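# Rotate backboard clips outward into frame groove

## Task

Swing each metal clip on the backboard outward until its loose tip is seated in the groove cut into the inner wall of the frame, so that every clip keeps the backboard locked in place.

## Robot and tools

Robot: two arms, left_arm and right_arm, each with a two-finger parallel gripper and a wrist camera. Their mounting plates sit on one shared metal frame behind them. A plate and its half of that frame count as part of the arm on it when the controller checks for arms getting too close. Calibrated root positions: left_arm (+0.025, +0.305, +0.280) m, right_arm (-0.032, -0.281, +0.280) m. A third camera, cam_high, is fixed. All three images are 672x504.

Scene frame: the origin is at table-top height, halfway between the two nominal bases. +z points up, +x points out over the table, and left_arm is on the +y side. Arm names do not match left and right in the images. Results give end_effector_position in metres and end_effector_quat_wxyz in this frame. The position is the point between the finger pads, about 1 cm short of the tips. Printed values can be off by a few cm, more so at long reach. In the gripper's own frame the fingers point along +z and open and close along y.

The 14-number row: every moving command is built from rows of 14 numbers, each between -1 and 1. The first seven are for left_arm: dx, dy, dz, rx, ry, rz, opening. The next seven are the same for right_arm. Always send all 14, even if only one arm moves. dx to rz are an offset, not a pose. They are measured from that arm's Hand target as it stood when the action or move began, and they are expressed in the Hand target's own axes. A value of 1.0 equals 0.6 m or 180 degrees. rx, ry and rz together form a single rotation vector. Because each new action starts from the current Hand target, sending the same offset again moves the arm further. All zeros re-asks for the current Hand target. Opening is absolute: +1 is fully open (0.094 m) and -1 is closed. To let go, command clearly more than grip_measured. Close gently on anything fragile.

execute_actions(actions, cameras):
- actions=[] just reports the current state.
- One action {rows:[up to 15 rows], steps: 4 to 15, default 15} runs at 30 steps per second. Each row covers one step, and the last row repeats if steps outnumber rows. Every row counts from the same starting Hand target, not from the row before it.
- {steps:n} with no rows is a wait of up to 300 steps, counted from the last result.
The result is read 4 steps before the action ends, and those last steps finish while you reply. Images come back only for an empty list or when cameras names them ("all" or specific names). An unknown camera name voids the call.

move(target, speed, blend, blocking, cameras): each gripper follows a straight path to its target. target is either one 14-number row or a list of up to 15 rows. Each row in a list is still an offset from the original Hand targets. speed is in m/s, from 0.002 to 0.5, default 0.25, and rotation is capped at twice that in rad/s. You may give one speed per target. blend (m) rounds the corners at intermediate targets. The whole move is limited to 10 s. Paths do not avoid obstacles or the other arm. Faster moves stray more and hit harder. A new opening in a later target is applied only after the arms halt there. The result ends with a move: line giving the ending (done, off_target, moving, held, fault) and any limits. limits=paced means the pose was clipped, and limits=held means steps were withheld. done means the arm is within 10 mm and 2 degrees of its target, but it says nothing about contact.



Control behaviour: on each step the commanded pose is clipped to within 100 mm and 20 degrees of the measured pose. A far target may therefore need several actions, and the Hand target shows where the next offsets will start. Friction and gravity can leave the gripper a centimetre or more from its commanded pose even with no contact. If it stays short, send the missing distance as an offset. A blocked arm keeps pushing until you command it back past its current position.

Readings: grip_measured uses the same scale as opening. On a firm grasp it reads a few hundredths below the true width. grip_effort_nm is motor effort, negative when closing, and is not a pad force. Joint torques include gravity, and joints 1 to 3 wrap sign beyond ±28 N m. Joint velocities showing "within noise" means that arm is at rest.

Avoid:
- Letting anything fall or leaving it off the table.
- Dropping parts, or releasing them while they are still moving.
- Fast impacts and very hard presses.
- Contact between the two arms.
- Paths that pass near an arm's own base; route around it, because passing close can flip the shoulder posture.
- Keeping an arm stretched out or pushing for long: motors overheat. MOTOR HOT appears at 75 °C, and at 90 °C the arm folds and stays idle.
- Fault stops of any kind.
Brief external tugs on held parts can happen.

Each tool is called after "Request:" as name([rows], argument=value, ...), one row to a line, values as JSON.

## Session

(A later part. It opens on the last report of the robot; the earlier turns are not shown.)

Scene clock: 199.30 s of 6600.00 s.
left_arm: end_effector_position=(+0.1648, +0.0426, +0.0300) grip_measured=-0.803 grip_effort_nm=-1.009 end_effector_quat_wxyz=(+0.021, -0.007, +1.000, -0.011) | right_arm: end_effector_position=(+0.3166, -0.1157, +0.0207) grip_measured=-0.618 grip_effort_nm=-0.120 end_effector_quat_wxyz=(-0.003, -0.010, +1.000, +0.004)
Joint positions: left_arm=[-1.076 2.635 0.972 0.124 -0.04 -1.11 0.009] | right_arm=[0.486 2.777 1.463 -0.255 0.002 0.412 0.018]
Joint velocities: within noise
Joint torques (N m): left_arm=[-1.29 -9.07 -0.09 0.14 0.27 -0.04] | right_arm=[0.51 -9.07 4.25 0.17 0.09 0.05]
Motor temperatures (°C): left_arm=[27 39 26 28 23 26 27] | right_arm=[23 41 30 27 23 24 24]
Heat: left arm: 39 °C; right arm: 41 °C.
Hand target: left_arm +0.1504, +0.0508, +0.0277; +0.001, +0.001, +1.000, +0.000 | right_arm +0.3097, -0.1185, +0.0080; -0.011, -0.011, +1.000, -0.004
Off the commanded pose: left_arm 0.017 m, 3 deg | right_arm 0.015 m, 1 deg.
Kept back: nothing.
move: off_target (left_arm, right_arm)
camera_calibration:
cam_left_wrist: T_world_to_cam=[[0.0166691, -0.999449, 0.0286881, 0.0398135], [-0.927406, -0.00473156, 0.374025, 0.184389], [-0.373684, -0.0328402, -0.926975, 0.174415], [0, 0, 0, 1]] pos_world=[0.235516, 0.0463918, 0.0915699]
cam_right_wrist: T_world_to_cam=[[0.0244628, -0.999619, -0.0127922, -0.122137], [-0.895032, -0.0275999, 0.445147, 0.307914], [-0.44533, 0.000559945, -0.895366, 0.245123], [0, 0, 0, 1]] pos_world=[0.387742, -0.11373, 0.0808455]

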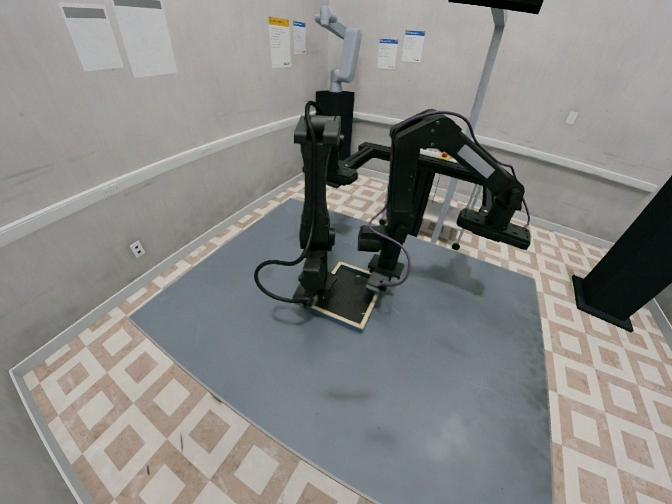

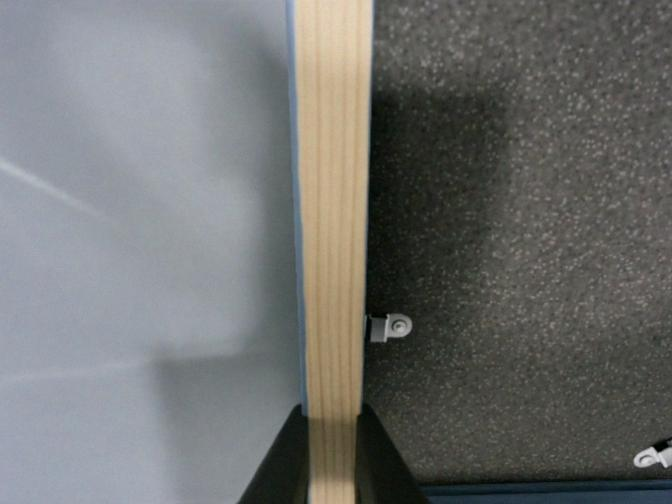

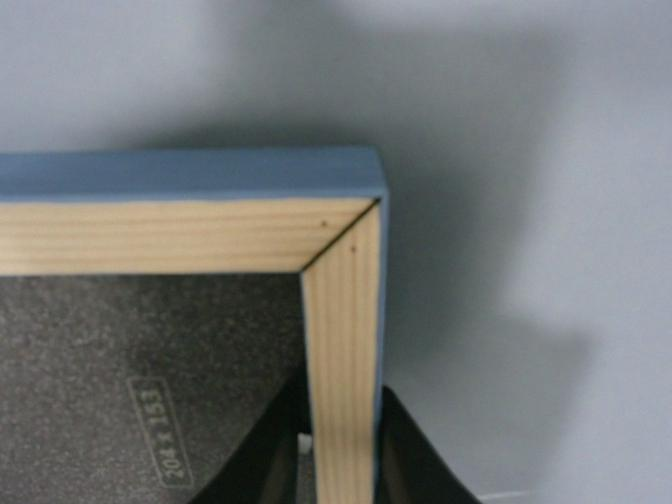

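Request:
move(target=[0,0,0,0,0,0,-0.9,0,0,0,0,0,0,-0.68], speed=0.08, cameras=[])

Request:
move(target=[0,0,0,0,0,0,-0.9,0,0,0,0,0,0,-0.73], speed=0.08, cameras=[])

Request:
move(target=[0,0,0,0,0,0,-0.9,0,0,0,0,0,0,-0.1], speed=0.08)

Request:
zoom_image(camera="cam_right_wrist", region=[220, 384, 340, 504])

Scene clock: 200.23 s of 6600.00 s.
left_arm: end_effector_position=(+0.1648, +0.0426, +0.0300) grip_measured=-0.803 grip_effort_nm=-1.009 end_effector_quat_wxyz=(+0.021, -0.007, +1.000, -0.011) | right_arm: end_effector_position=(+0.3167, -0.1163, +0.0207) grip_measured=-0.674 grip_effort_nm=-0.379 end_effector_quat_wxyz=(-0.003, -0.010, +1.000, +0.003)
Joint positions: left_arm=[-1.076 2.635 0.972 0.124 -0.04 -1.11 0.009] | right_arm=[0.486 2.777 1.463 -0.256 0.005 0.413 0.015]
Joint velocities: within noise
Joint torques (N m): left_arm=[-1.31 -9.06 -0.1 0.14 0.27 -0.04] | right_arm=[0.53 -9.03 4.18 0.17 0.1 0.02]
Motor temperatures (°C): left_arm=[27 39 26 28 23 26 27] | right_arm=[23 41 30 27 23 24 24]
Heat: left arm: 39 °C; right arm: 41 °C.
Hand target: left_arm +0.1504, +0.0508, +0.0277; +0.001, +0.001, +1.000, +0.000 | right_arm +0.3096, -0.1185, +0.0080; -0.011, -0.011, +1.000, -0.004
Off the commanded pose: left_arm 0.017 m, 3 deg | right_arm 0.015 m, 1 deg.
Kept back: nothing.
move: off_target (left_arm, right_arm)
No camera images: "cameras" was empty.

Scene clock: 200.93 s of 6600.00 s.
left_arm: end_effector_position=(+0.1645, +0.0430, +0.0300) grip_measured=-0.803 grip_effort_nm=-1.004 end_effector_quat_wxyz=(+0.020, -0.007, +1.000, -0.010) | right_arm: end_effector_position=(+0.3170, -0.1173, +0.0207) grip_measured=-0.723 grip_effort_nm=-0.403 end_effector_quat_wxyz=(-0.002, -0.012, +1.000, +0.000)
Joint positions: left_arm=[-1.076 2.635 0.972 0.124 -0.04 -1.11 0.009] | right_arm=[0.486 2.777 1.463 -0.256 0.011 0.408 0.013]
Joint velocities: within noise
Joint torques (N m): left_arm=[-1.28 -9.06 -0.08 0.14 0.26 -0.04] | right_arm=[0.4 -9.11 4.22 0.21 0.05 0.08]
Motor temperatures (°C): left_arm=[27 39 26 28 23 26 27] | right_arm=[23 41 30 27 23 24 24]
Heat: left arm: 39 °C; right arm: 41 °C.
Hand target: left_arm +0.1503, +0.0509, +0.0277; +0.001, +0.001, +1.000, +0.000 | right_arm +0.3097, -0.1185, +0.0080; -0.010, -0.011, +1.000, -0.004
Off the commanded pose: left_arm 0.016 m, 3 deg | right_arm 0.015 m, 1 deg.
Kept back: nothing.
move: off_target (left_arm, right_arm)
No camera images: "cameras" was empty.

Scene clock: 201.63 s of 6600.00 s.
left_arm: end_effector_position=(+0.1645, +0.0429, +0.0300) grip_measured=-0.803 grip_effort_nm=-1.009 end_effector_quat_wxyz=(+0.020, -0.007, +1.000, -0.010) | right_arm: end_effector_position=(+0.3171, -0.1175, +0.0207) grip_measured=-0.102 grip_effort_nm=0.046 end_effector_quat_wxyz=(-0.002, -0.011, +1.000, +0.000)
Joint positions: left_arm=[-1.076 2.635 0.972 0.124 -0.04 -1.11 0.009] | right_arm=[0.486 2.777 1.463 -0.256 0.012 0.411 0.042]
Joint velocities: within noise
Joint torques (N m): left_arm=[-1.32 -9.06 -0.08 0.15 0.26 -0.05] | right_arm=[0.46 -9.11 4.22 0.16 0.01 0.06]
Motor temperatures (°C): left_arm=[27 39 26 28 23 26 27] | right_arm=[23 41 30 27 23 24 24]
Heat: left arm: 39 °C; right arm: 41 °C.
Hand target: left_arm +0.1503, +0.0509, +0.0277; +0.001, +0.001, +1.000, +0.000 | right_arm +0.3097, -0.1185, +0.0080; -0.010, -0.011, +1.000, -0.004
Off the commanded pose: left_arm 0.016 m, 3 deg | right_arm 0.015 m, 1 deg.
Kept back: nothing.
move: off_target (left_arm, right_arm)
camera_calibration:
cam_left_wrist: T_world_to_cam=[[0.0166601, -0.999469, 0.0279992, 0.0402026], [-0.926957, -0.00494234, 0.375136, 0.183995], [-0.374798, -0.0322039, -0.926547, 0.174404], [0, 0, 0, 1]] pos_world=[0.235252, 0.0467071, 0.0914442]
cam_right_wrist: T_world_to_cam=[[0.0256778, -0.999665, -0.00323901, -0.124461], [-0.896388, -0.0244591, 0.442595, 0.309155], [-0.442526, -0.00846147, -0.896716, 0.24341], [0, 0, 0, 1]] pos_world=[0.388034, -0.114798, 0.0810359]

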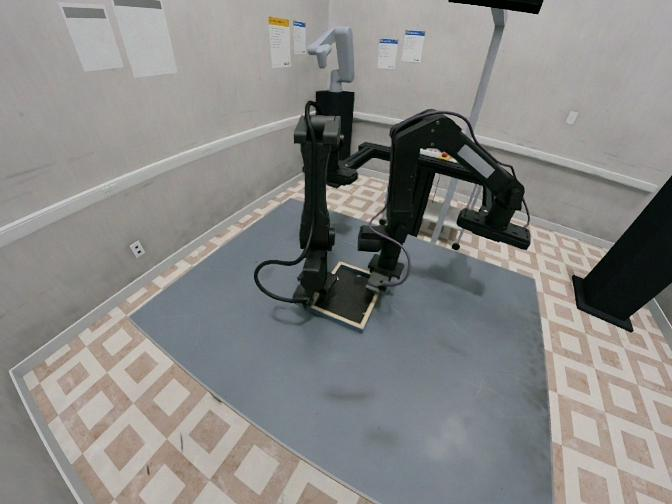

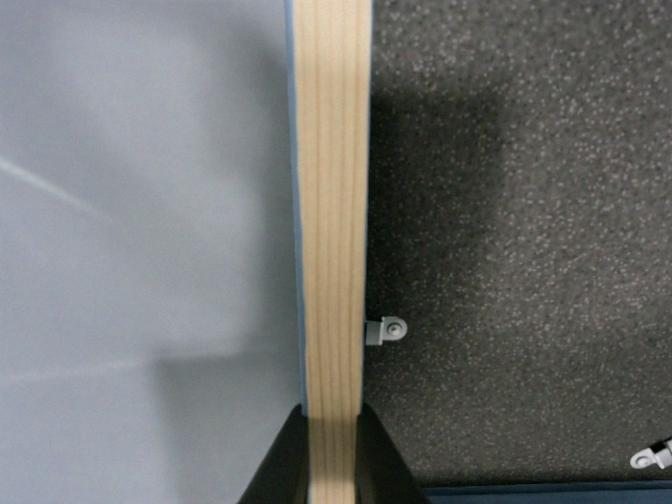

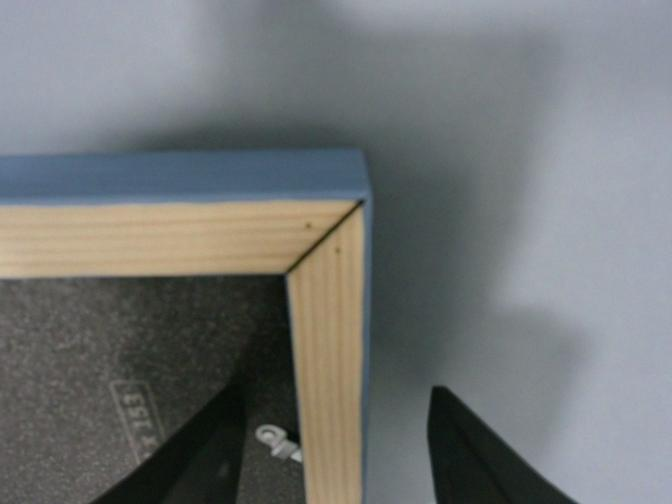

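Scaled by 4.200 from the camera's 672x504 image, which has a finer 960x720 frame.

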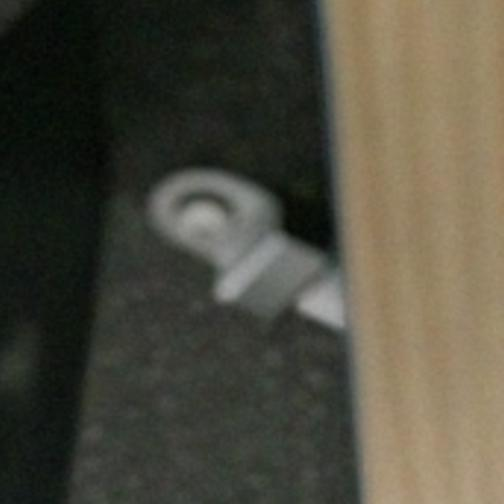

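Request:
move([
  [0,0,0,0,0,0,-0.9,0,0,-0.045,0,0,0,-0.1],
  [0,0,0,0,0,0,-0.9,0.0258,0,-0.045,0,0,0,-0.1],
  [0,0,0,0,0,0,-0.9,0.0258,0,0,0,0,0,-0.1],
], speed=0.08)

Request:
zoom_image(camera="cam_right_wrist", region=[220, 330, 340, 450])

Scene clock: 205.13 s of 6600.00 s.
left_arm: end_effector_position=(+0.1645, +0.0429, +0.0300) grip_measured=-0.803 grip_effort_nm=-1.009 end_effector_quat_wxyz=(+0.020, -0.007, +1.000, -0.010) | right_arm: end_effector_position=(+0.2988, -0.1186, +0.0206) grip_measured=-0.102 grip_effort_nm=0.051 end_effector_quat_wxyz=(-0.006, -0.011, +1.000, -0.002)
Joint positions: left_arm=[-1.076 2.635 0.972 0.124 -0.04 -1.11 0.009] | right_arm=[0.504 2.753 1.385 -0.213 0.012 0.428 0.042]
Joint velocities: within noise
Joint torques (N m): left_arm=[-1.31 -9.06 -0.09 0.14 0.26 -0.04] | right_arm=[0.42 -8.66 4.08 0.27 -0.01 0.02]
Motor temperatures (°C): left_arm=[27 39 26 28 23 26 27] | right_arm=[23 41 30 27 23 24 24]
Heat: left arm: 39 °C; right arm: 41 °C.
Hand target: left_arm +0.1503, +0.0509, +0.0277; +0.001, +0.001, +1.000, +0.000 | right_arm +0.2942, -0.1188, +0.0083; -0.010, -0.011, +1.000, -0.004
Off the commanded pose: left_arm 0.016 m, 3 deg | right_arm 0.013 m, 1 deg.
Kept back: nothing.
move: off_target (left_arm, right_arm)
camera_calibration:
cam_left_wrist: T_world_to_cam=[[0.0166601, -0.999469, 0.0279992, 0.0402026], [-0.926957, -0.00494234, 0.375136, 0.183995], [-0.374798, -0.0322039, -0.926547, 0.174404], [0, 0, 0, 1]] pos_world=[0.235252, 0.0467071, 0.0914442]
cam_right_wrist: T_world_to_cam=[[0.0269474, -0.999636, 0.000904621, -0.125576], [-0.892304, -0.023646, 0.450815, 0.291518], [-0.45063, -0.0129555, -0.892617, 0.237067], [0, 0, 0, 1]] pos_world=[0.370336, -0.115565, 0.0803025]

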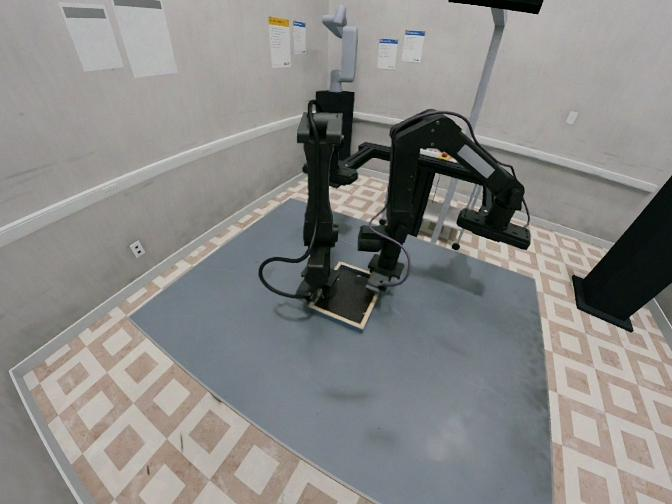

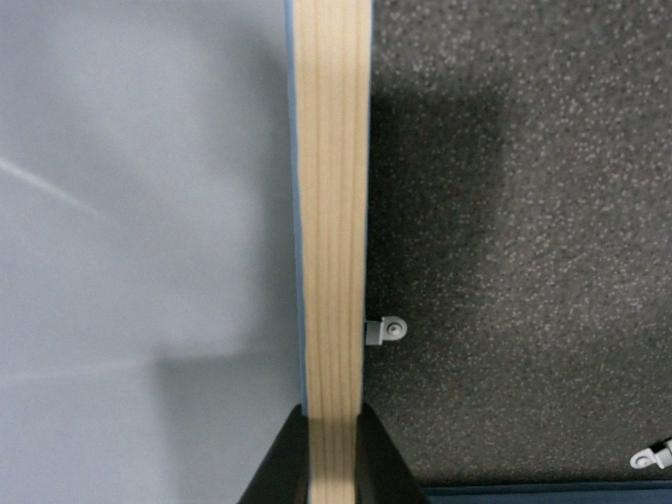

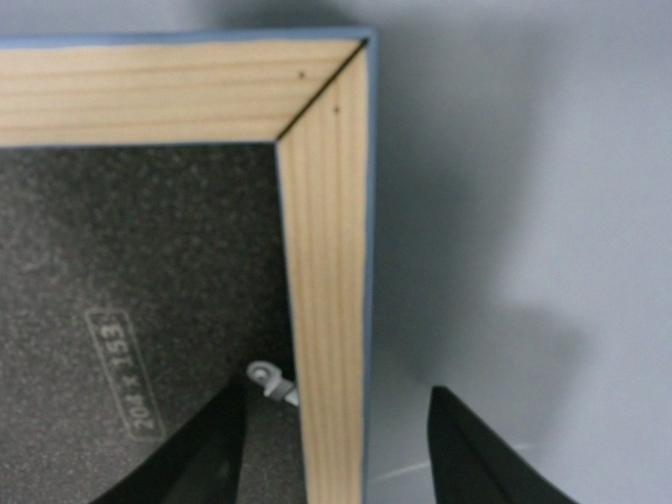

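Scaled by 4.200 from the camera's 672x504 image, which has a finer 960x720 frame.

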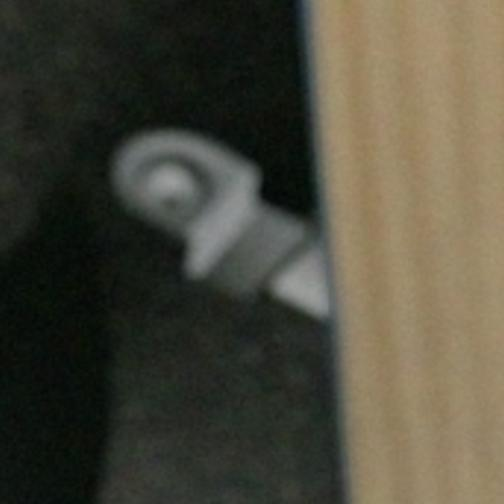

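Request:
move(target=[0,0,0,0,0,0,-0.9,0,0,0,0,0,0,-0.45], speed=0.08, cameras=[])

Request:
move(target=[0,0,0,0,0,0,-0.9,0,0,0,0,0,0,-0.6], speed=0.08, cameras=["cam_right_wrist"])

Request:
zoom_image(camera="cam_right_wrist", region=[220, 330, 340, 450])

Request:
move(target=[0,0,0,0,0,0,-0.9,0,0,0,0,0,0,-0.66], speed=0.08, cameras=[])

Request:
move(target=[0,0,0,0,0,0,-0.9,0,0,0,0,0,0,-0.72], speed=0.08, cameras=["cam_right_wrist"])

Request:
zoom_image(camera="cam_right_wrist", region=[220, 330, 340, 450])

Request:
move(target=[0,0,0,0,0,0,-0.9,0,0,0,0,0,0,-0.1], speed=0.08)

Request:
zoom_image(camera="cam_right_wrist", region=[220, 330, 340, 450])

Scene clock: 206.17 s of 6600.00 s.
left_arm: end_effector_position=(+0.1645, +0.0429, +0.0300) grip_measured=-0.803 grip_effort_nm=-1.009 end_effector_quat_wxyz=(+0.020, -0.007, +1.000, -0.010) | right_arm: end_effector_position=(+0.2996, -0.1177, +0.0206) grip_measured=-0.448 grip_effort_nm=-0.125 end_effector_quat_wxyz=(-0.005, -0.011, +1.000, +0.000)
Joint positions: left_arm=[-1.076 2.635 0.972 0.124 -0.04 -1.11 0.009] | right_arm=[0.504 2.753 1.385 -0.209 0.01 0.428 0.026]
Joint velocities: within noise
Joint torques (N m): left_arm=[-1.31 -9.06 -0.06 0.14 0.26 -0.04] | right_arm=[0.31 -8.79 4.07 0.26 0.04 0.05]
Motor temperatures (°C): left_arm=[27 39 26 28 23 26 27] | right_arm=[23 41 30 27 23 24 24]
Heat: left arm: 39 °C; right arm: 41 °C.
Hand target: left_arm +0.1503, +0.0509, +0.0277; +0.001, +0.001, +1.000, +0.000 | right_arm +0.2942, -0.1188, +0.0083; -0.010, -0.011, +1.000, -0.004
Off the commanded pose: left_arm 0.016 m, 3 deg | right_arm 0.013 m, 1 deg.
Kept back: nothing.
move: off_target (left_arm, right_arm)
No camera images: "cameras" was empty.

Scene clock: 206.87 s of 6600.00 s.
left_arm: end_effector_position=(+0.1644, +0.0428, +0.0300) grip_measured=-0.803 grip_effort_nm=-1.004 end_effector_quat_wxyz=(+0.020, -0.007, +1.000, -0.010) | right_arm: end_effector_position=(+0.2995, -0.1165, +0.0206) grip_measured=-0.597 grip_effort_nm=-0.178 end_effector_quat_wxyz=(-0.006, -0.011, +1.000, +0.003)
Joint positions: left_arm=[-1.076 2.635 0.972 0.124 -0.039 -1.11 0.009] | right_arm=[0.504 2.753 1.385 -0.207 0.004 0.428 0.019]
Joint velocities: within noise
Joint torques (N m): left_arm=[-1.29 -9.05 -0.08 0.13 0.25 -0.04] | right_arm=[0.47 -8.69 4.03 0.22 0.13 0.07]
Motor temperatures (°C): left_arm=[27 39 26 28 23 26 27] | right_arm=[23 41 30 27 23 24 24]
Heat: left arm: 39 °C; right arm: 41 °C.
Hand target: left_arm +0.1504, +0.0510, +0.0277; +0.001, +0.001, +1.000, +0.000 | right_arm +0.2942, -0.1188, +0.0083; -0.010, -0.011, +1.000, -0.004
Off the commanded pose: left_arm 0.016 m, 3 deg | right_arm 0.014 m, 1 deg.
Kept back: nothing.
move: off_target (left_arm, right_arm)
camera_calibration:
cam_right_wrist: T_world_to_cam=[[0.0267793, -0.999595, -0.00960141, -0.123254], [-0.893061, -0.0282385, 0.449048, 0.29191], [-0.449137, -0.00345057, -0.893456, 0.238072], [0, 0, 0, 1]] pos_world=[0.370921, -0.11414, 0.0804416]
Images, in order (width x height): cam_right_wrist 672x504.

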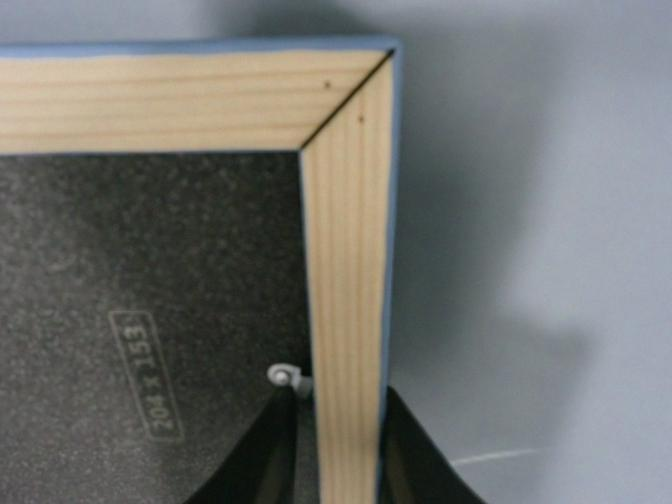

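Scaled by 4.200 from the camera's 672x504 image, which has a finer 960x720 frame.

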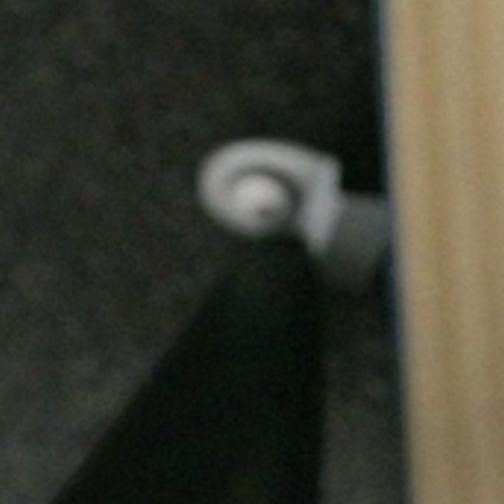

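Scene clock: 207.57 s of 6600.00 s.
left_arm: end_effector_position=(+0.1644, +0.0428, +0.0300) grip_measured=-0.803 grip_effort_nm=-1.009 end_effector_quat_wxyz=(+0.020, -0.007, +1.000, -0.010) | right_arm: end_effector_position=(+0.2995, -0.1168, +0.0206) grip_measured=-0.653 grip_effort_nm=-0.398 end_effector_quat_wxyz=(-0.006, -0.012, +1.000, +0.002)
Joint positions: left_arm=[-1.076 2.635 0.972 0.124 -0.039 -1.11 0.009] | right_arm=[0.504 2.753 1.385 -0.208 0.005 0.426 0.016]
Joint velocities: within noise
Joint torques (N m): left_arm=[-1.28 -9.06 -0.08 0.14 0.25 -0.05] | right_arm=[0.42 -8.64 4.07 0.21 0.08 0.04]
Motor temperatures (°C): left_arm=[27 39 26 28 23 26 27] | right_arm=[23 41 30 27 23 24 24]
Heat: left arm: 39 °C; right arm: 41 °C.
Hand target: left_arm +0.1504, +0.0510, +0.0277; +0.001, +0.001, +1.000, +0.000 | right_arm +0.2942, -0.1188, +0.0083; -0.010, -0.011, +1.000, -0.004
Off the commanded pose: left_arm 0.016 m, 3 deg | right_arm 0.014 m, 1 deg.
Kept back: nothing.
move: off_target (left_arm, right_arm)
No camera images: "cameras" was empty.

Scene clock: 208.27 s of 6600.00 s.
left_arm: end_effector_position=(+0.1643, +0.0429, +0.0300) grip_measured=-0.803 grip_effort_nm=-1.009 end_effector_quat_wxyz=(+0.020, -0.007, +1.000, -0.010) | right_arm: end_effector_position=(+0.2996, -0.1179, +0.0206) grip_measured=-0.716 grip_effort_nm=-0.271 end_effector_quat_wxyz=(-0.005, -0.012, +1.000, -0.001)
Joint positions: left_arm=[-1.076 2.635 0.971 0.124 -0.039 -1.11 0.009] | right_arm=[0.504 2.753 1.385 -0.209 0.011 0.426 0.013]
Joint velocities: within noise
Joint torques (N m): left_arm=[-1.29 -9.05 -0.05 0.14 0.26 -0.04] | right_arm=[0.62 -8.69 4.01 0.21 0 0.07]
Motor temperatures (°C): left_arm=[27 39 26 28 23 26 27] | right_arm=[23 40 30 27 23 24 24]
Heat: left arm: 39 °C; right arm: 40 °C.
Hand target: left_arm +0.1504, +0.0509, +0.0277; +0.001, +0.001, +1.000, +0.000 | right_arm +0.2942, -0.1187, +0.0083; -0.011, -0.011, +1.000, -0.004
Off the commanded pose: left_arm 0.016 m, 3 deg | right_arm 0.014 m, 1 deg.
Kept back: nothing.
move: off_target (left_arm, right_arm)
camera_calibration:
cam_right_wrist: T_world_to_cam=[[0.0284008, -0.999594, -0.00222574, -0.125265], [-0.893664, -0.0263885, 0.44796, 0.292415], [-0.447837, -0.0107334, -0.894051, 0.236889], [0, 0, 0, 1]] pos_world=[0.370966, -0.114955, 0.0805215]
Images, in order (width x height): cam_right_wrist 672x504.

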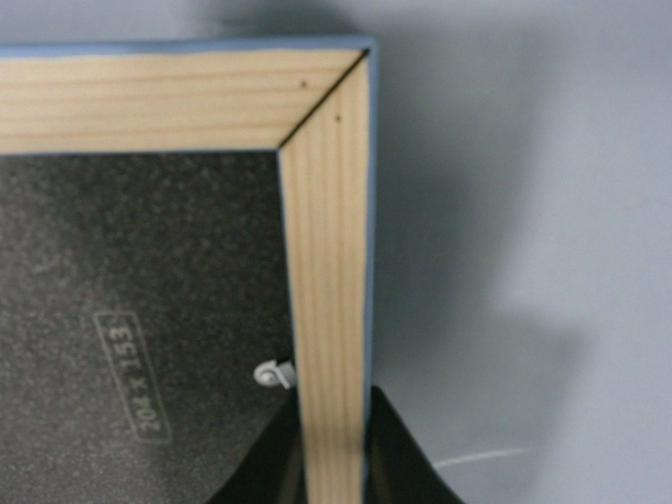

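Scaled by 4.200 from the camera's 672x504 image, which has a finer 960x720 frame.

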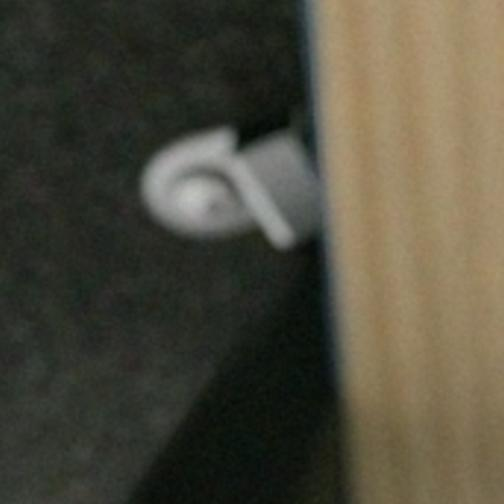

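Scene clock: 208.97 s of 6600.00 s.
left_arm: end_effector_position=(+0.1643, +0.0429, +0.0300) grip_measured=-0.803 grip_effort_nm=-1.009 end_effector_quat_wxyz=(+0.020, -0.007, +1.000, -0.010) | right_arm: end_effector_position=(+0.2998, -0.1178, +0.0206) grip_measured=-0.102 grip_effort_nm=0.056 end_effector_quat_wxyz=(-0.005, -0.011, +1.000, -0.001)
Joint positions: left_arm=[-1.076 2.635 0.971 0.124 -0.039 -1.11 0.009] | right_arm=[0.504 2.753 1.385 -0.208 0.011 0.428 0.042]
Joint velocities: within noise
Joint torques (N m): left_arm=[-1.31 -9.06 -0.02 0.14 0.25 -0.04] | right_arm=[0.53 -8.77 4.1 0.2 0.01 0.02]
Motor temperatures (°C): left_arm=[27 39 26 28 23 26 27] | right_arm=[23 40 30 27 23 24 24]
Heat: left arm: 39 °C; right arm: 40 °C.
Hand target: left_arm +0.1504, +0.0509, +0.0277; +0.001, +0.001, +1.000, +0.000 | right_arm +0.2942, -0.1187, +0.0083; -0.010, -0.011, +1.000, -0.004
Off the commanded pose: left_arm 0.016 m, 3 deg | right_arm 0.014 m, 1 deg.
Kept back: nothing.
move: off_target (left_arm, right_arm)
camera_calibration:
cam_left_wrist: T_world_to_cam=[[0.0166515, -0.99946, 0.0283365, 0.0402189], [-0.926702, -0.00478572, 0.375766, 0.183782], [-0.375427, -0.0325165, -0.926281, 0.174435], [0, 0, 0, 1]] pos_world=[0.235129, 0.0467487, 0.0913767]
cam_right_wrist: T_world_to_cam=[[0.0264857, -0.999646, -0.00252099, -0.124613], [-0.894022, -0.0248153, 0.447335, 0.292877], [-0.447239, -0.00959414, -0.894363, 0.236926], [0, 0, 0, 1]] pos_world=[0.371101, -0.115028, 0.0805697]

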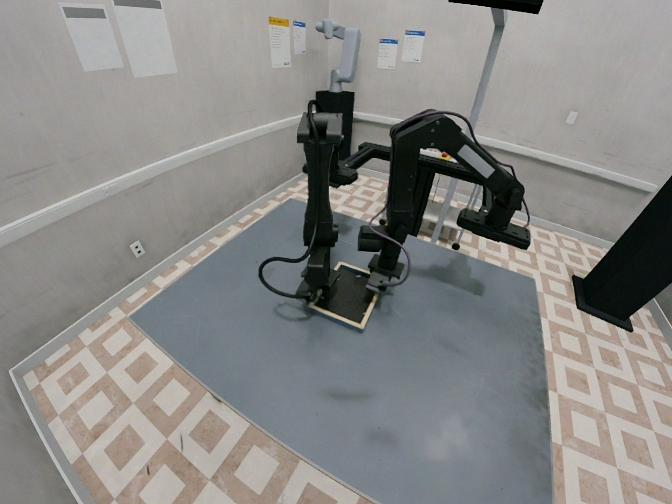

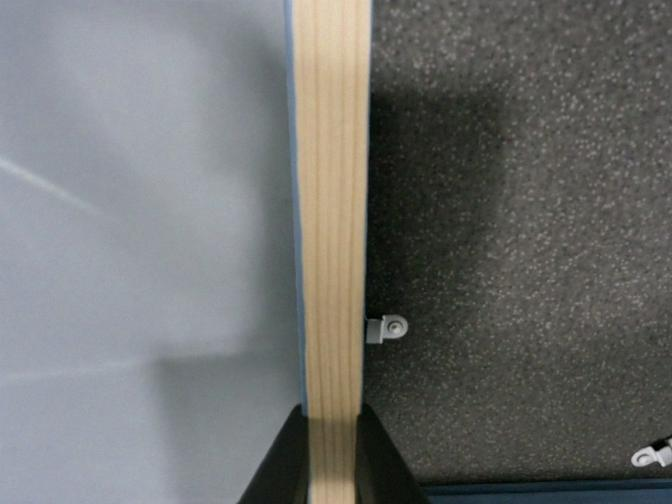

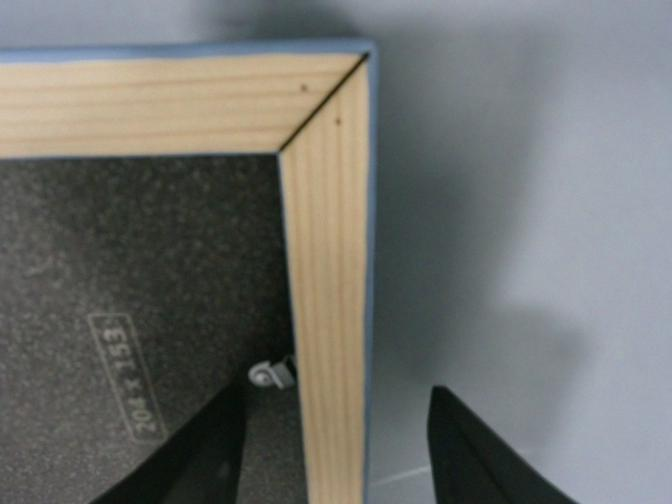

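Scaled by 4.200 from the camera's 672x504 image, which has a finer 960x720 frame.

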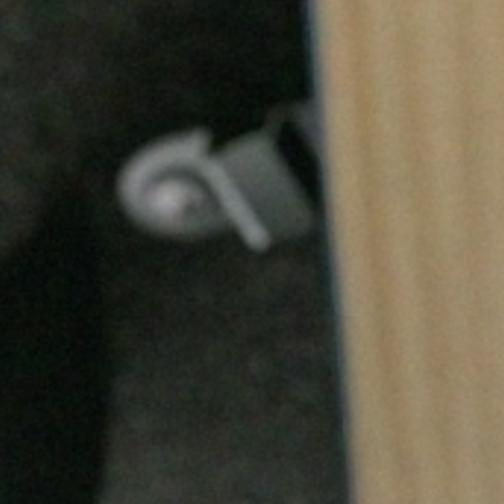

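Request:
move([
  [0,0,0,0,0,0,-0.9,0,0,-0.045,0,0,0,-0.1],
  [0,0,0,0,0,0,-0.9,-0.0343,0,-0.045,0,0,0,-0.1],
  [0,0,0,0,0,0,-0.9,-0.0343,0,0,0,0,0,-0.1],
], speed=0.08, cameras=["cam_right_wrist"])

Request:
move(target=[0,0,0,0,0,0,-0.9,0,0,0,0,0,0,-0.5], speed=0.08, cameras=["cam_right_wrist"])

Request:
zoom_image(camera="cam_right_wrist", region=[220, 384, 340, 504])

Request:
move(target=[0,0,0,0,0,0,-0.9,0,0,0,0,0,0,-0.6], speed=0.08, cameras=["cam_right_wrist"])

Request:
zoom_image(camera="cam_right_wrist", region=[220, 384, 340, 504])

Scene clock: 210.67 s of 6600.00 s.
left_arm: end_effector_position=(+0.1643, +0.0429, +0.0300) grip_measured=-0.803 grip_effort_nm=-1.009 end_effector_quat_wxyz=(+0.020, -0.007, +1.000, -0.010) | right_arm: end_effector_position=(+0.3207, -0.1134, +0.0209) grip_measured=-0.102 grip_effort_nm=0.046 end_effector_quat_wxyz=(-0.001, -0.010, +1.000, +0.001)
Joint positions: left_arm=[-1.076 2.635 0.971 0.124 -0.039 -1.11 0.009] | right_arm=[0.49 2.785 1.487 -0.271 0.01 0.416 0.042]
Joint velocities: within noise
Joint torques (N m): left_arm=[-1.31 -9.06 -0.03 0.13 0.25 -0.05] | right_arm=[-0.2 -8.99 4.46 0.17 0.04 -0.09]
Motor temperatures (°C): left_arm=[27 39 26 28 23 26 27] | right_arm=[23 40 30 27 23 24 24]
Heat: left arm: 39 °C; right arm: 40 °C.
Hand target: left_arm +0.1504, +0.0509, +0.0277; +0.001, +0.001, +1.000, +0.000 | right_arm +0.3147, -0.1184, +0.0078; -0.010, -0.011, +1.000, -0.004
Off the commanded pose: left_arm 0.016 m, 3 deg | right_arm 0.015 m, 1 deg.
Kept back: nothing.
move: off_target (left_arm, right_arm)
camera_calibration:
cam_right_wrist: T_world_to_cam=[[0.0252654, -0.999661, -0.0062727, -0.120273], [-0.896909, -0.0254387, 0.441483, 0.312489], [-0.441492, -0.00552817, -0.897248, 0.245205], [0, 0, 0, 1]] pos_world=[0.391569, -0.110927, 0.0812962]
Images, in order (width x height): cam_right_wrist 672x504.

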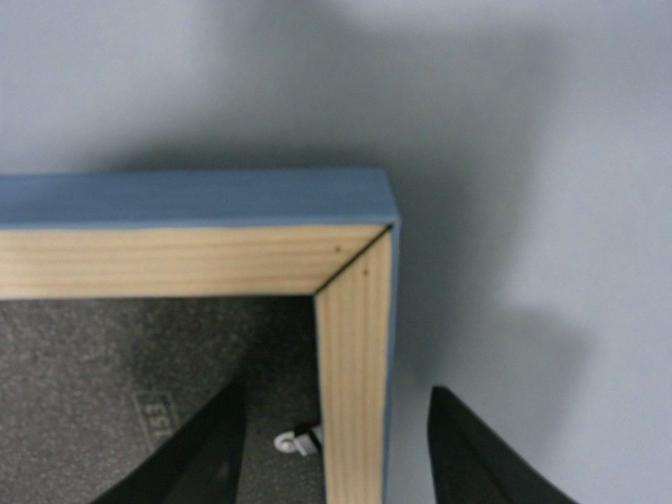

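Scene clock: 211.37 s of 6600.00 s.
left_arm: end_effector_position=(+0.1643, +0.0429, +0.0300) grip_measured=-0.803 grip_effort_nm=-1.009 end_effector_quat_wxyz=(+0.020, -0.007, +1.000, -0.010) | right_arm: end_effector_position=(+0.3207, -0.1134, +0.0209) grip_measured=-0.498 grip_effort_nm=-0.120 end_effector_quat_wxyz=(-0.001, -0.010, +1.000, +0.001)
Joint positions: left_arm=[-1.076 2.635 0.971 0.124 -0.039 -1.11 0.009] | right_arm=[0.49 2.785 1.487 -0.271 0.01 0.416 0.024]
Joint velocities: within noise
Joint torques (N m): left_arm=[-1.29 -9.06 -0.03 0.14 0.26 -0.05] | right_arm=[-0.25 -9.24 4.52 0.13 0.04 -0.06]
Motor temperatures (°C): left_arm=[27 39 26 28 23 26 27] | right_arm=[23 40 29 27 23 24 24]
Heat: left arm: 39 °C; right arm: 40 °C.
Hand target: left_arm +0.1504, +0.0509, +0.0277; +0.001, +0.001, +1.000, +0.000 | right_arm +0.3147, -0.1184, +0.0078; -0.010, -0.011, +1.000, -0.004
Off the commanded pose: left_arm 0.016 m, 3 deg | right_arm 0.015 m, 1 deg.
Kept back: nothing.
move: off_target (left_arm, right_arm)
camera_calibration:
cam_right_wrist: T_world_to_cam=[[0.0252654, -0.999661, -0.0062727, -0.120273], [-0.896909, -0.0254387, 0.441483, 0.312489], [-0.441492, -0.00552817, -0.897248, 0.245205], [0, 0, 0, 1]] pos_world=[0.391569, -0.110927, 0.0812962]
Images, in order (width x height): cam_right_wrist 672x504.

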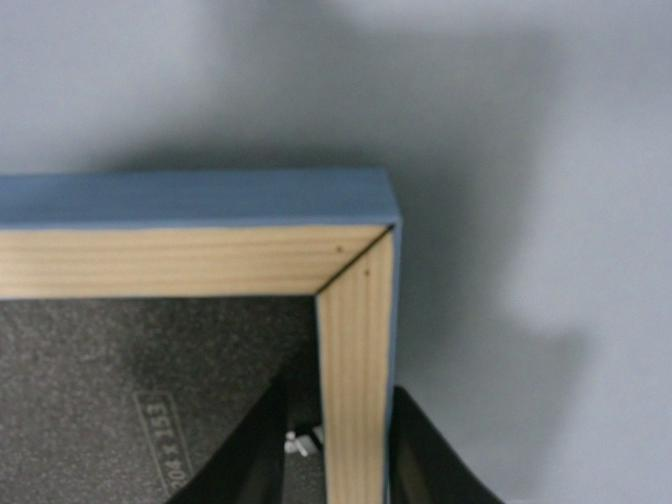

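Scaled by 4.200 from the camera's 672x504 image, which has a finer 960x720 frame.

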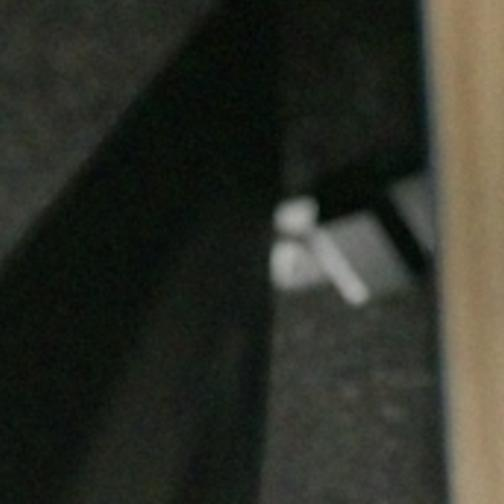

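Scene clock: 212.07 s of 6600.00 s.
left_arm: end_effector_position=(+0.1643, +0.0429, +0.0300) grip_measured=-0.803 grip_effort_nm=-1.009 end_effector_quat_wxyz=(+0.020, -0.007, +1.000, -0.010) | right_arm: end_effector_position=(+0.3207, -0.1142, +0.0209) grip_measured=-0.598 grip_effort_nm=-0.144 end_effector_quat_wxyz=(-0.001, -0.011, +1.000, +0.000)
Joint positions: left_arm=[-1.076 2.635 0.971 0.124 -0.039 -1.11 0.009] | right_arm=[0.489 2.785 1.487 -0.272 0.012 0.415 0.019]
Joint velocities: within noise
Joint torques (N m): left_arm=[-1.29 -9.06 -0.05 0.14 0.26 -0.04] | right_arm=[-0.17 -9.1 4.42 0.15 0.05 -0.08]
Motor temperatures (°C): left_arm=[27 39 26 28 23 26 28] | right_arm=[23 40 29 27 23 24 24]
Heat: left arm: 39 °C; right arm: 40 °C.
Hand target: left_arm +0.1504, +0.0509, +0.0277; +0.001, +0.001, +1.000, +0.000 | right_arm +0.3147, -0.1185, +0.0078; -0.011, -0.011, +1.000, -0.004
Off the commanded pose: left_arm 0.016 m, 3 deg | right_arm 0.015 m, 1 deg.
Kept back: nothing.
move: off_target (left_arm, right_arm)
camera_calibration:
cam_right_wrist: T_world_to_cam=[[0.0252831, -0.999672, -0.00406035, -0.121163], [-0.896802, -0.0244756, 0.441754, 0.312607], [-0.441709, -0.00752759, -0.897127, 0.245066], [0, 0, 0, 1]] pos_world=[0.391658, -0.111627, 0.0812676]
Images, in order (width x height): cam_right_wrist 672x504.

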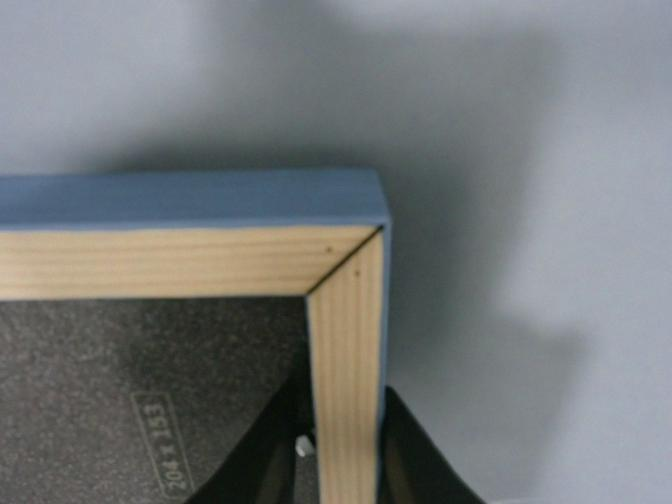

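Scaled by 4.200 from the camera's 672x504 image, which has a finer 960x720 frame.

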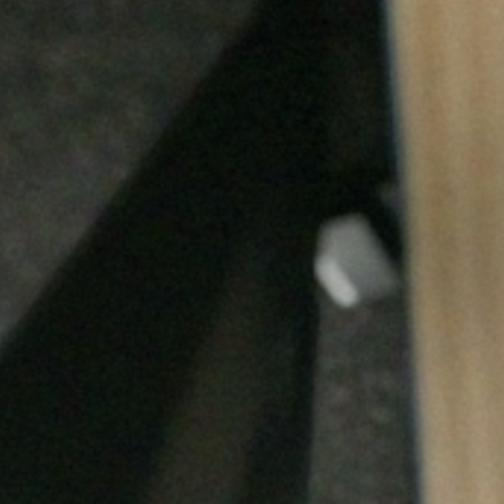

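Request:
move(target=[0,0,0,0,0,0,-0.9,0,0,0,0,0,0,-0.65], speed=0.08, cameras=["cam_right_wrist"])

Request:
zoom_image(camera="cam_right_wrist", region=[220, 384, 340, 504])

Request:
move(target=[0,0,0,0,0,0,-0.9,0,0,0,0,0,0,-0.1], speed=0.08, cameras=["cam_right_wrist"])

Request:
zoom_image(camera="cam_right_wrist", region=[220, 384, 340, 504])

Scene clock: 213.00 s of 6600.00 s.
left_arm: end_effector_position=(+0.1642, +0.0429, +0.0300) grip_measured=-0.803 grip_effort_nm=-1.009 end_effector_quat_wxyz=(+0.020, -0.007, +1.000, -0.010) | right_arm: end_effector_position=(+0.3209, -0.1152, +0.0209) grip_measured=-0.648 grip_effort_nm=-0.159 end_effector_quat_wxyz=(-0.001, -0.010, +1.000, -0.001)
Joint positions: left_arm=[-1.076 2.635 0.971 0.124 -0.039 -1.11 0.009] | right_arm=[0.488 2.785 1.487 -0.273 0.015 0.415 0.017]
Joint velocities: within noise
Joint torques (N m): left_arm=[-1.31 -9.07 -0.02 0.13 0.25 -0.04] | right_arm=[0.12 -9.22 4.34 0.19 0 -0.03]
Motor temperatures (°C): left_arm=[27 39 26 28 23 26 28] | right_arm=[23 40 29 27 23 24 24]
Heat: left arm: 39 °C; right arm: 40 °C.
Hand target: left_arm +0.1504, +0.0509, +0.0277; +0.001, +0.001, +1.000, +0.000 | right_arm +0.3147, -0.1184, +0.0078; -0.011, -0.011, +1.000, -0.004
Off the commanded pose: left_arm 0.016 m, 3 deg | right_arm 0.015 m, 1 deg.
Kept back: nothing.
move: off_target (left_arm, right_arm)
camera_calibration:
cam_right_wrist: T_world_to_cam=[[0.0245441, -0.999698, -0.00114667, -0.12195], [-0.896853, -0.0225258, 0.441754, 0.312944], [-0.441647, -0.00981408, -0.897135, 0.244829], [0, 0, 0, 1]] pos_world=[0.391786, -0.112461, 0.0812604]
Images, in order (width x height): cam_right_wrist 672x504.

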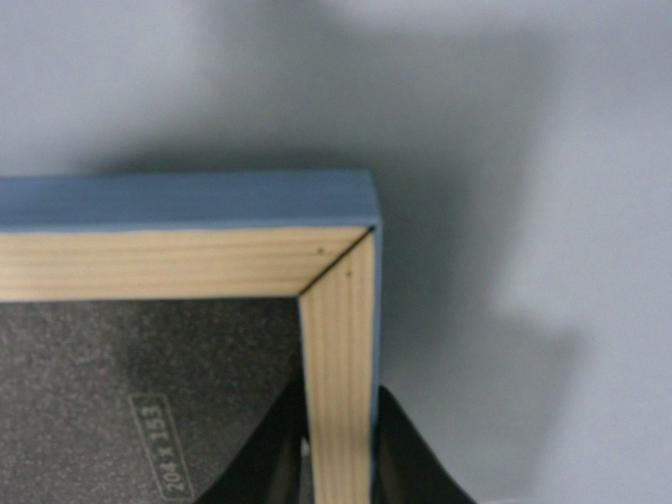

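Scaled by 4.200 from the camera's 672x504 image, which has a finer 960x720 frame.

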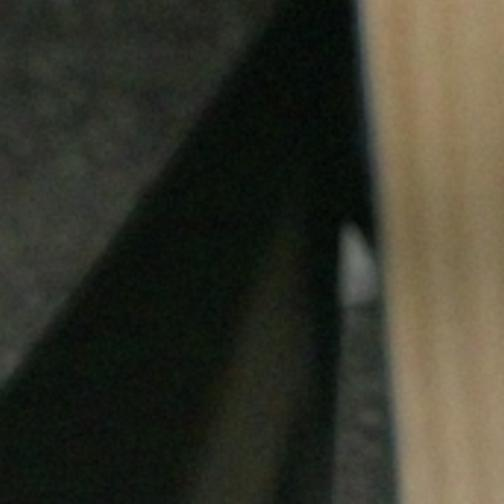

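Scene clock: 213.70 s of 6600.00 s.
left_arm: end_effector_position=(+0.1642, +0.0429, +0.0300) grip_measured=-0.803 grip_effort_nm=-1.009 end_effector_quat_wxyz=(+0.020, -0.007, +1.000, -0.010) | right_arm: end_effector_position=(+0.3209, -0.1152, +0.0209) grip_measured=-0.102 grip_effort_nm=0.051 end_effector_quat_wxyz=(-0.001, -0.010, +1.000, -0.001)
Joint positions: left_arm=[-1.076 2.635 0.971 0.124 -0.039 -1.11 0.009] | right_arm=[0.488 2.785 1.487 -0.273 0.015 0.415 0.042]
Joint velocities: within noise
Joint torques (N m): left_arm=[-1.31 -9.05 -0.05 0.14 0.25 -0.03] | right_arm=[-0.03 -9.21 4.33 0.16 0 -0.06]
Motor temperatures (°C): left_arm=[27 39 26 28 23 26 28] | right_arm=[23 40 29 27 23 24 24]
Heat: left arm: 39 °C; right arm: 40 °C.
Hand target: left_arm +0.1504, +0.0509, +0.0277; +0.001, +0.001, +1.000, +0.000 | right_arm +0.3147, -0.1184, +0.0078; -0.011, -0.011, +1.000, -0.004
Off the commanded pose: left_arm 0.016 m, 3 deg | right_arm 0.015 m, 1 deg.
Kept back: nothing.
move: off_target (left_arm, right_arm)
camera_calibration:
cam_right_wrist: T_world_to_cam=[[0.0245441, -0.999698, -0.00114667, -0.12195], [-0.896853, -0.0225258, 0.441754, 0.312944], [-0.441647, -0.00981408, -0.897135, 0.244829], [0, 0, 0, 1]] pos_world=[0.391786, -0.112461, 0.0812604]
Images, in order (width x height): cam_right_wrist 672x504.

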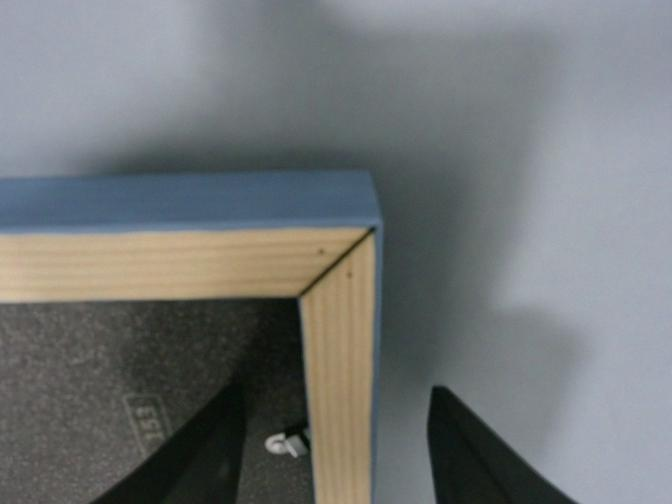

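Scaled by 4.200 from the camera's 672x504 image, which has a finer 960x720 frame.

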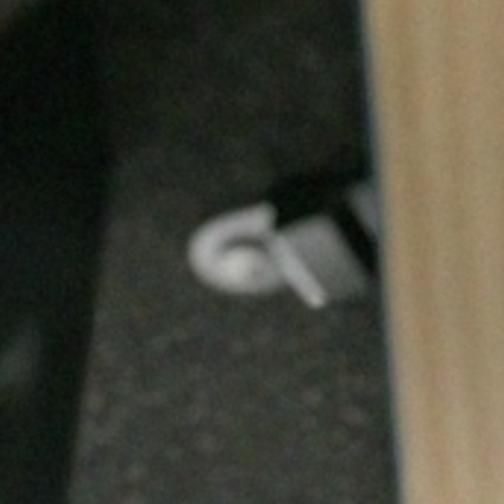

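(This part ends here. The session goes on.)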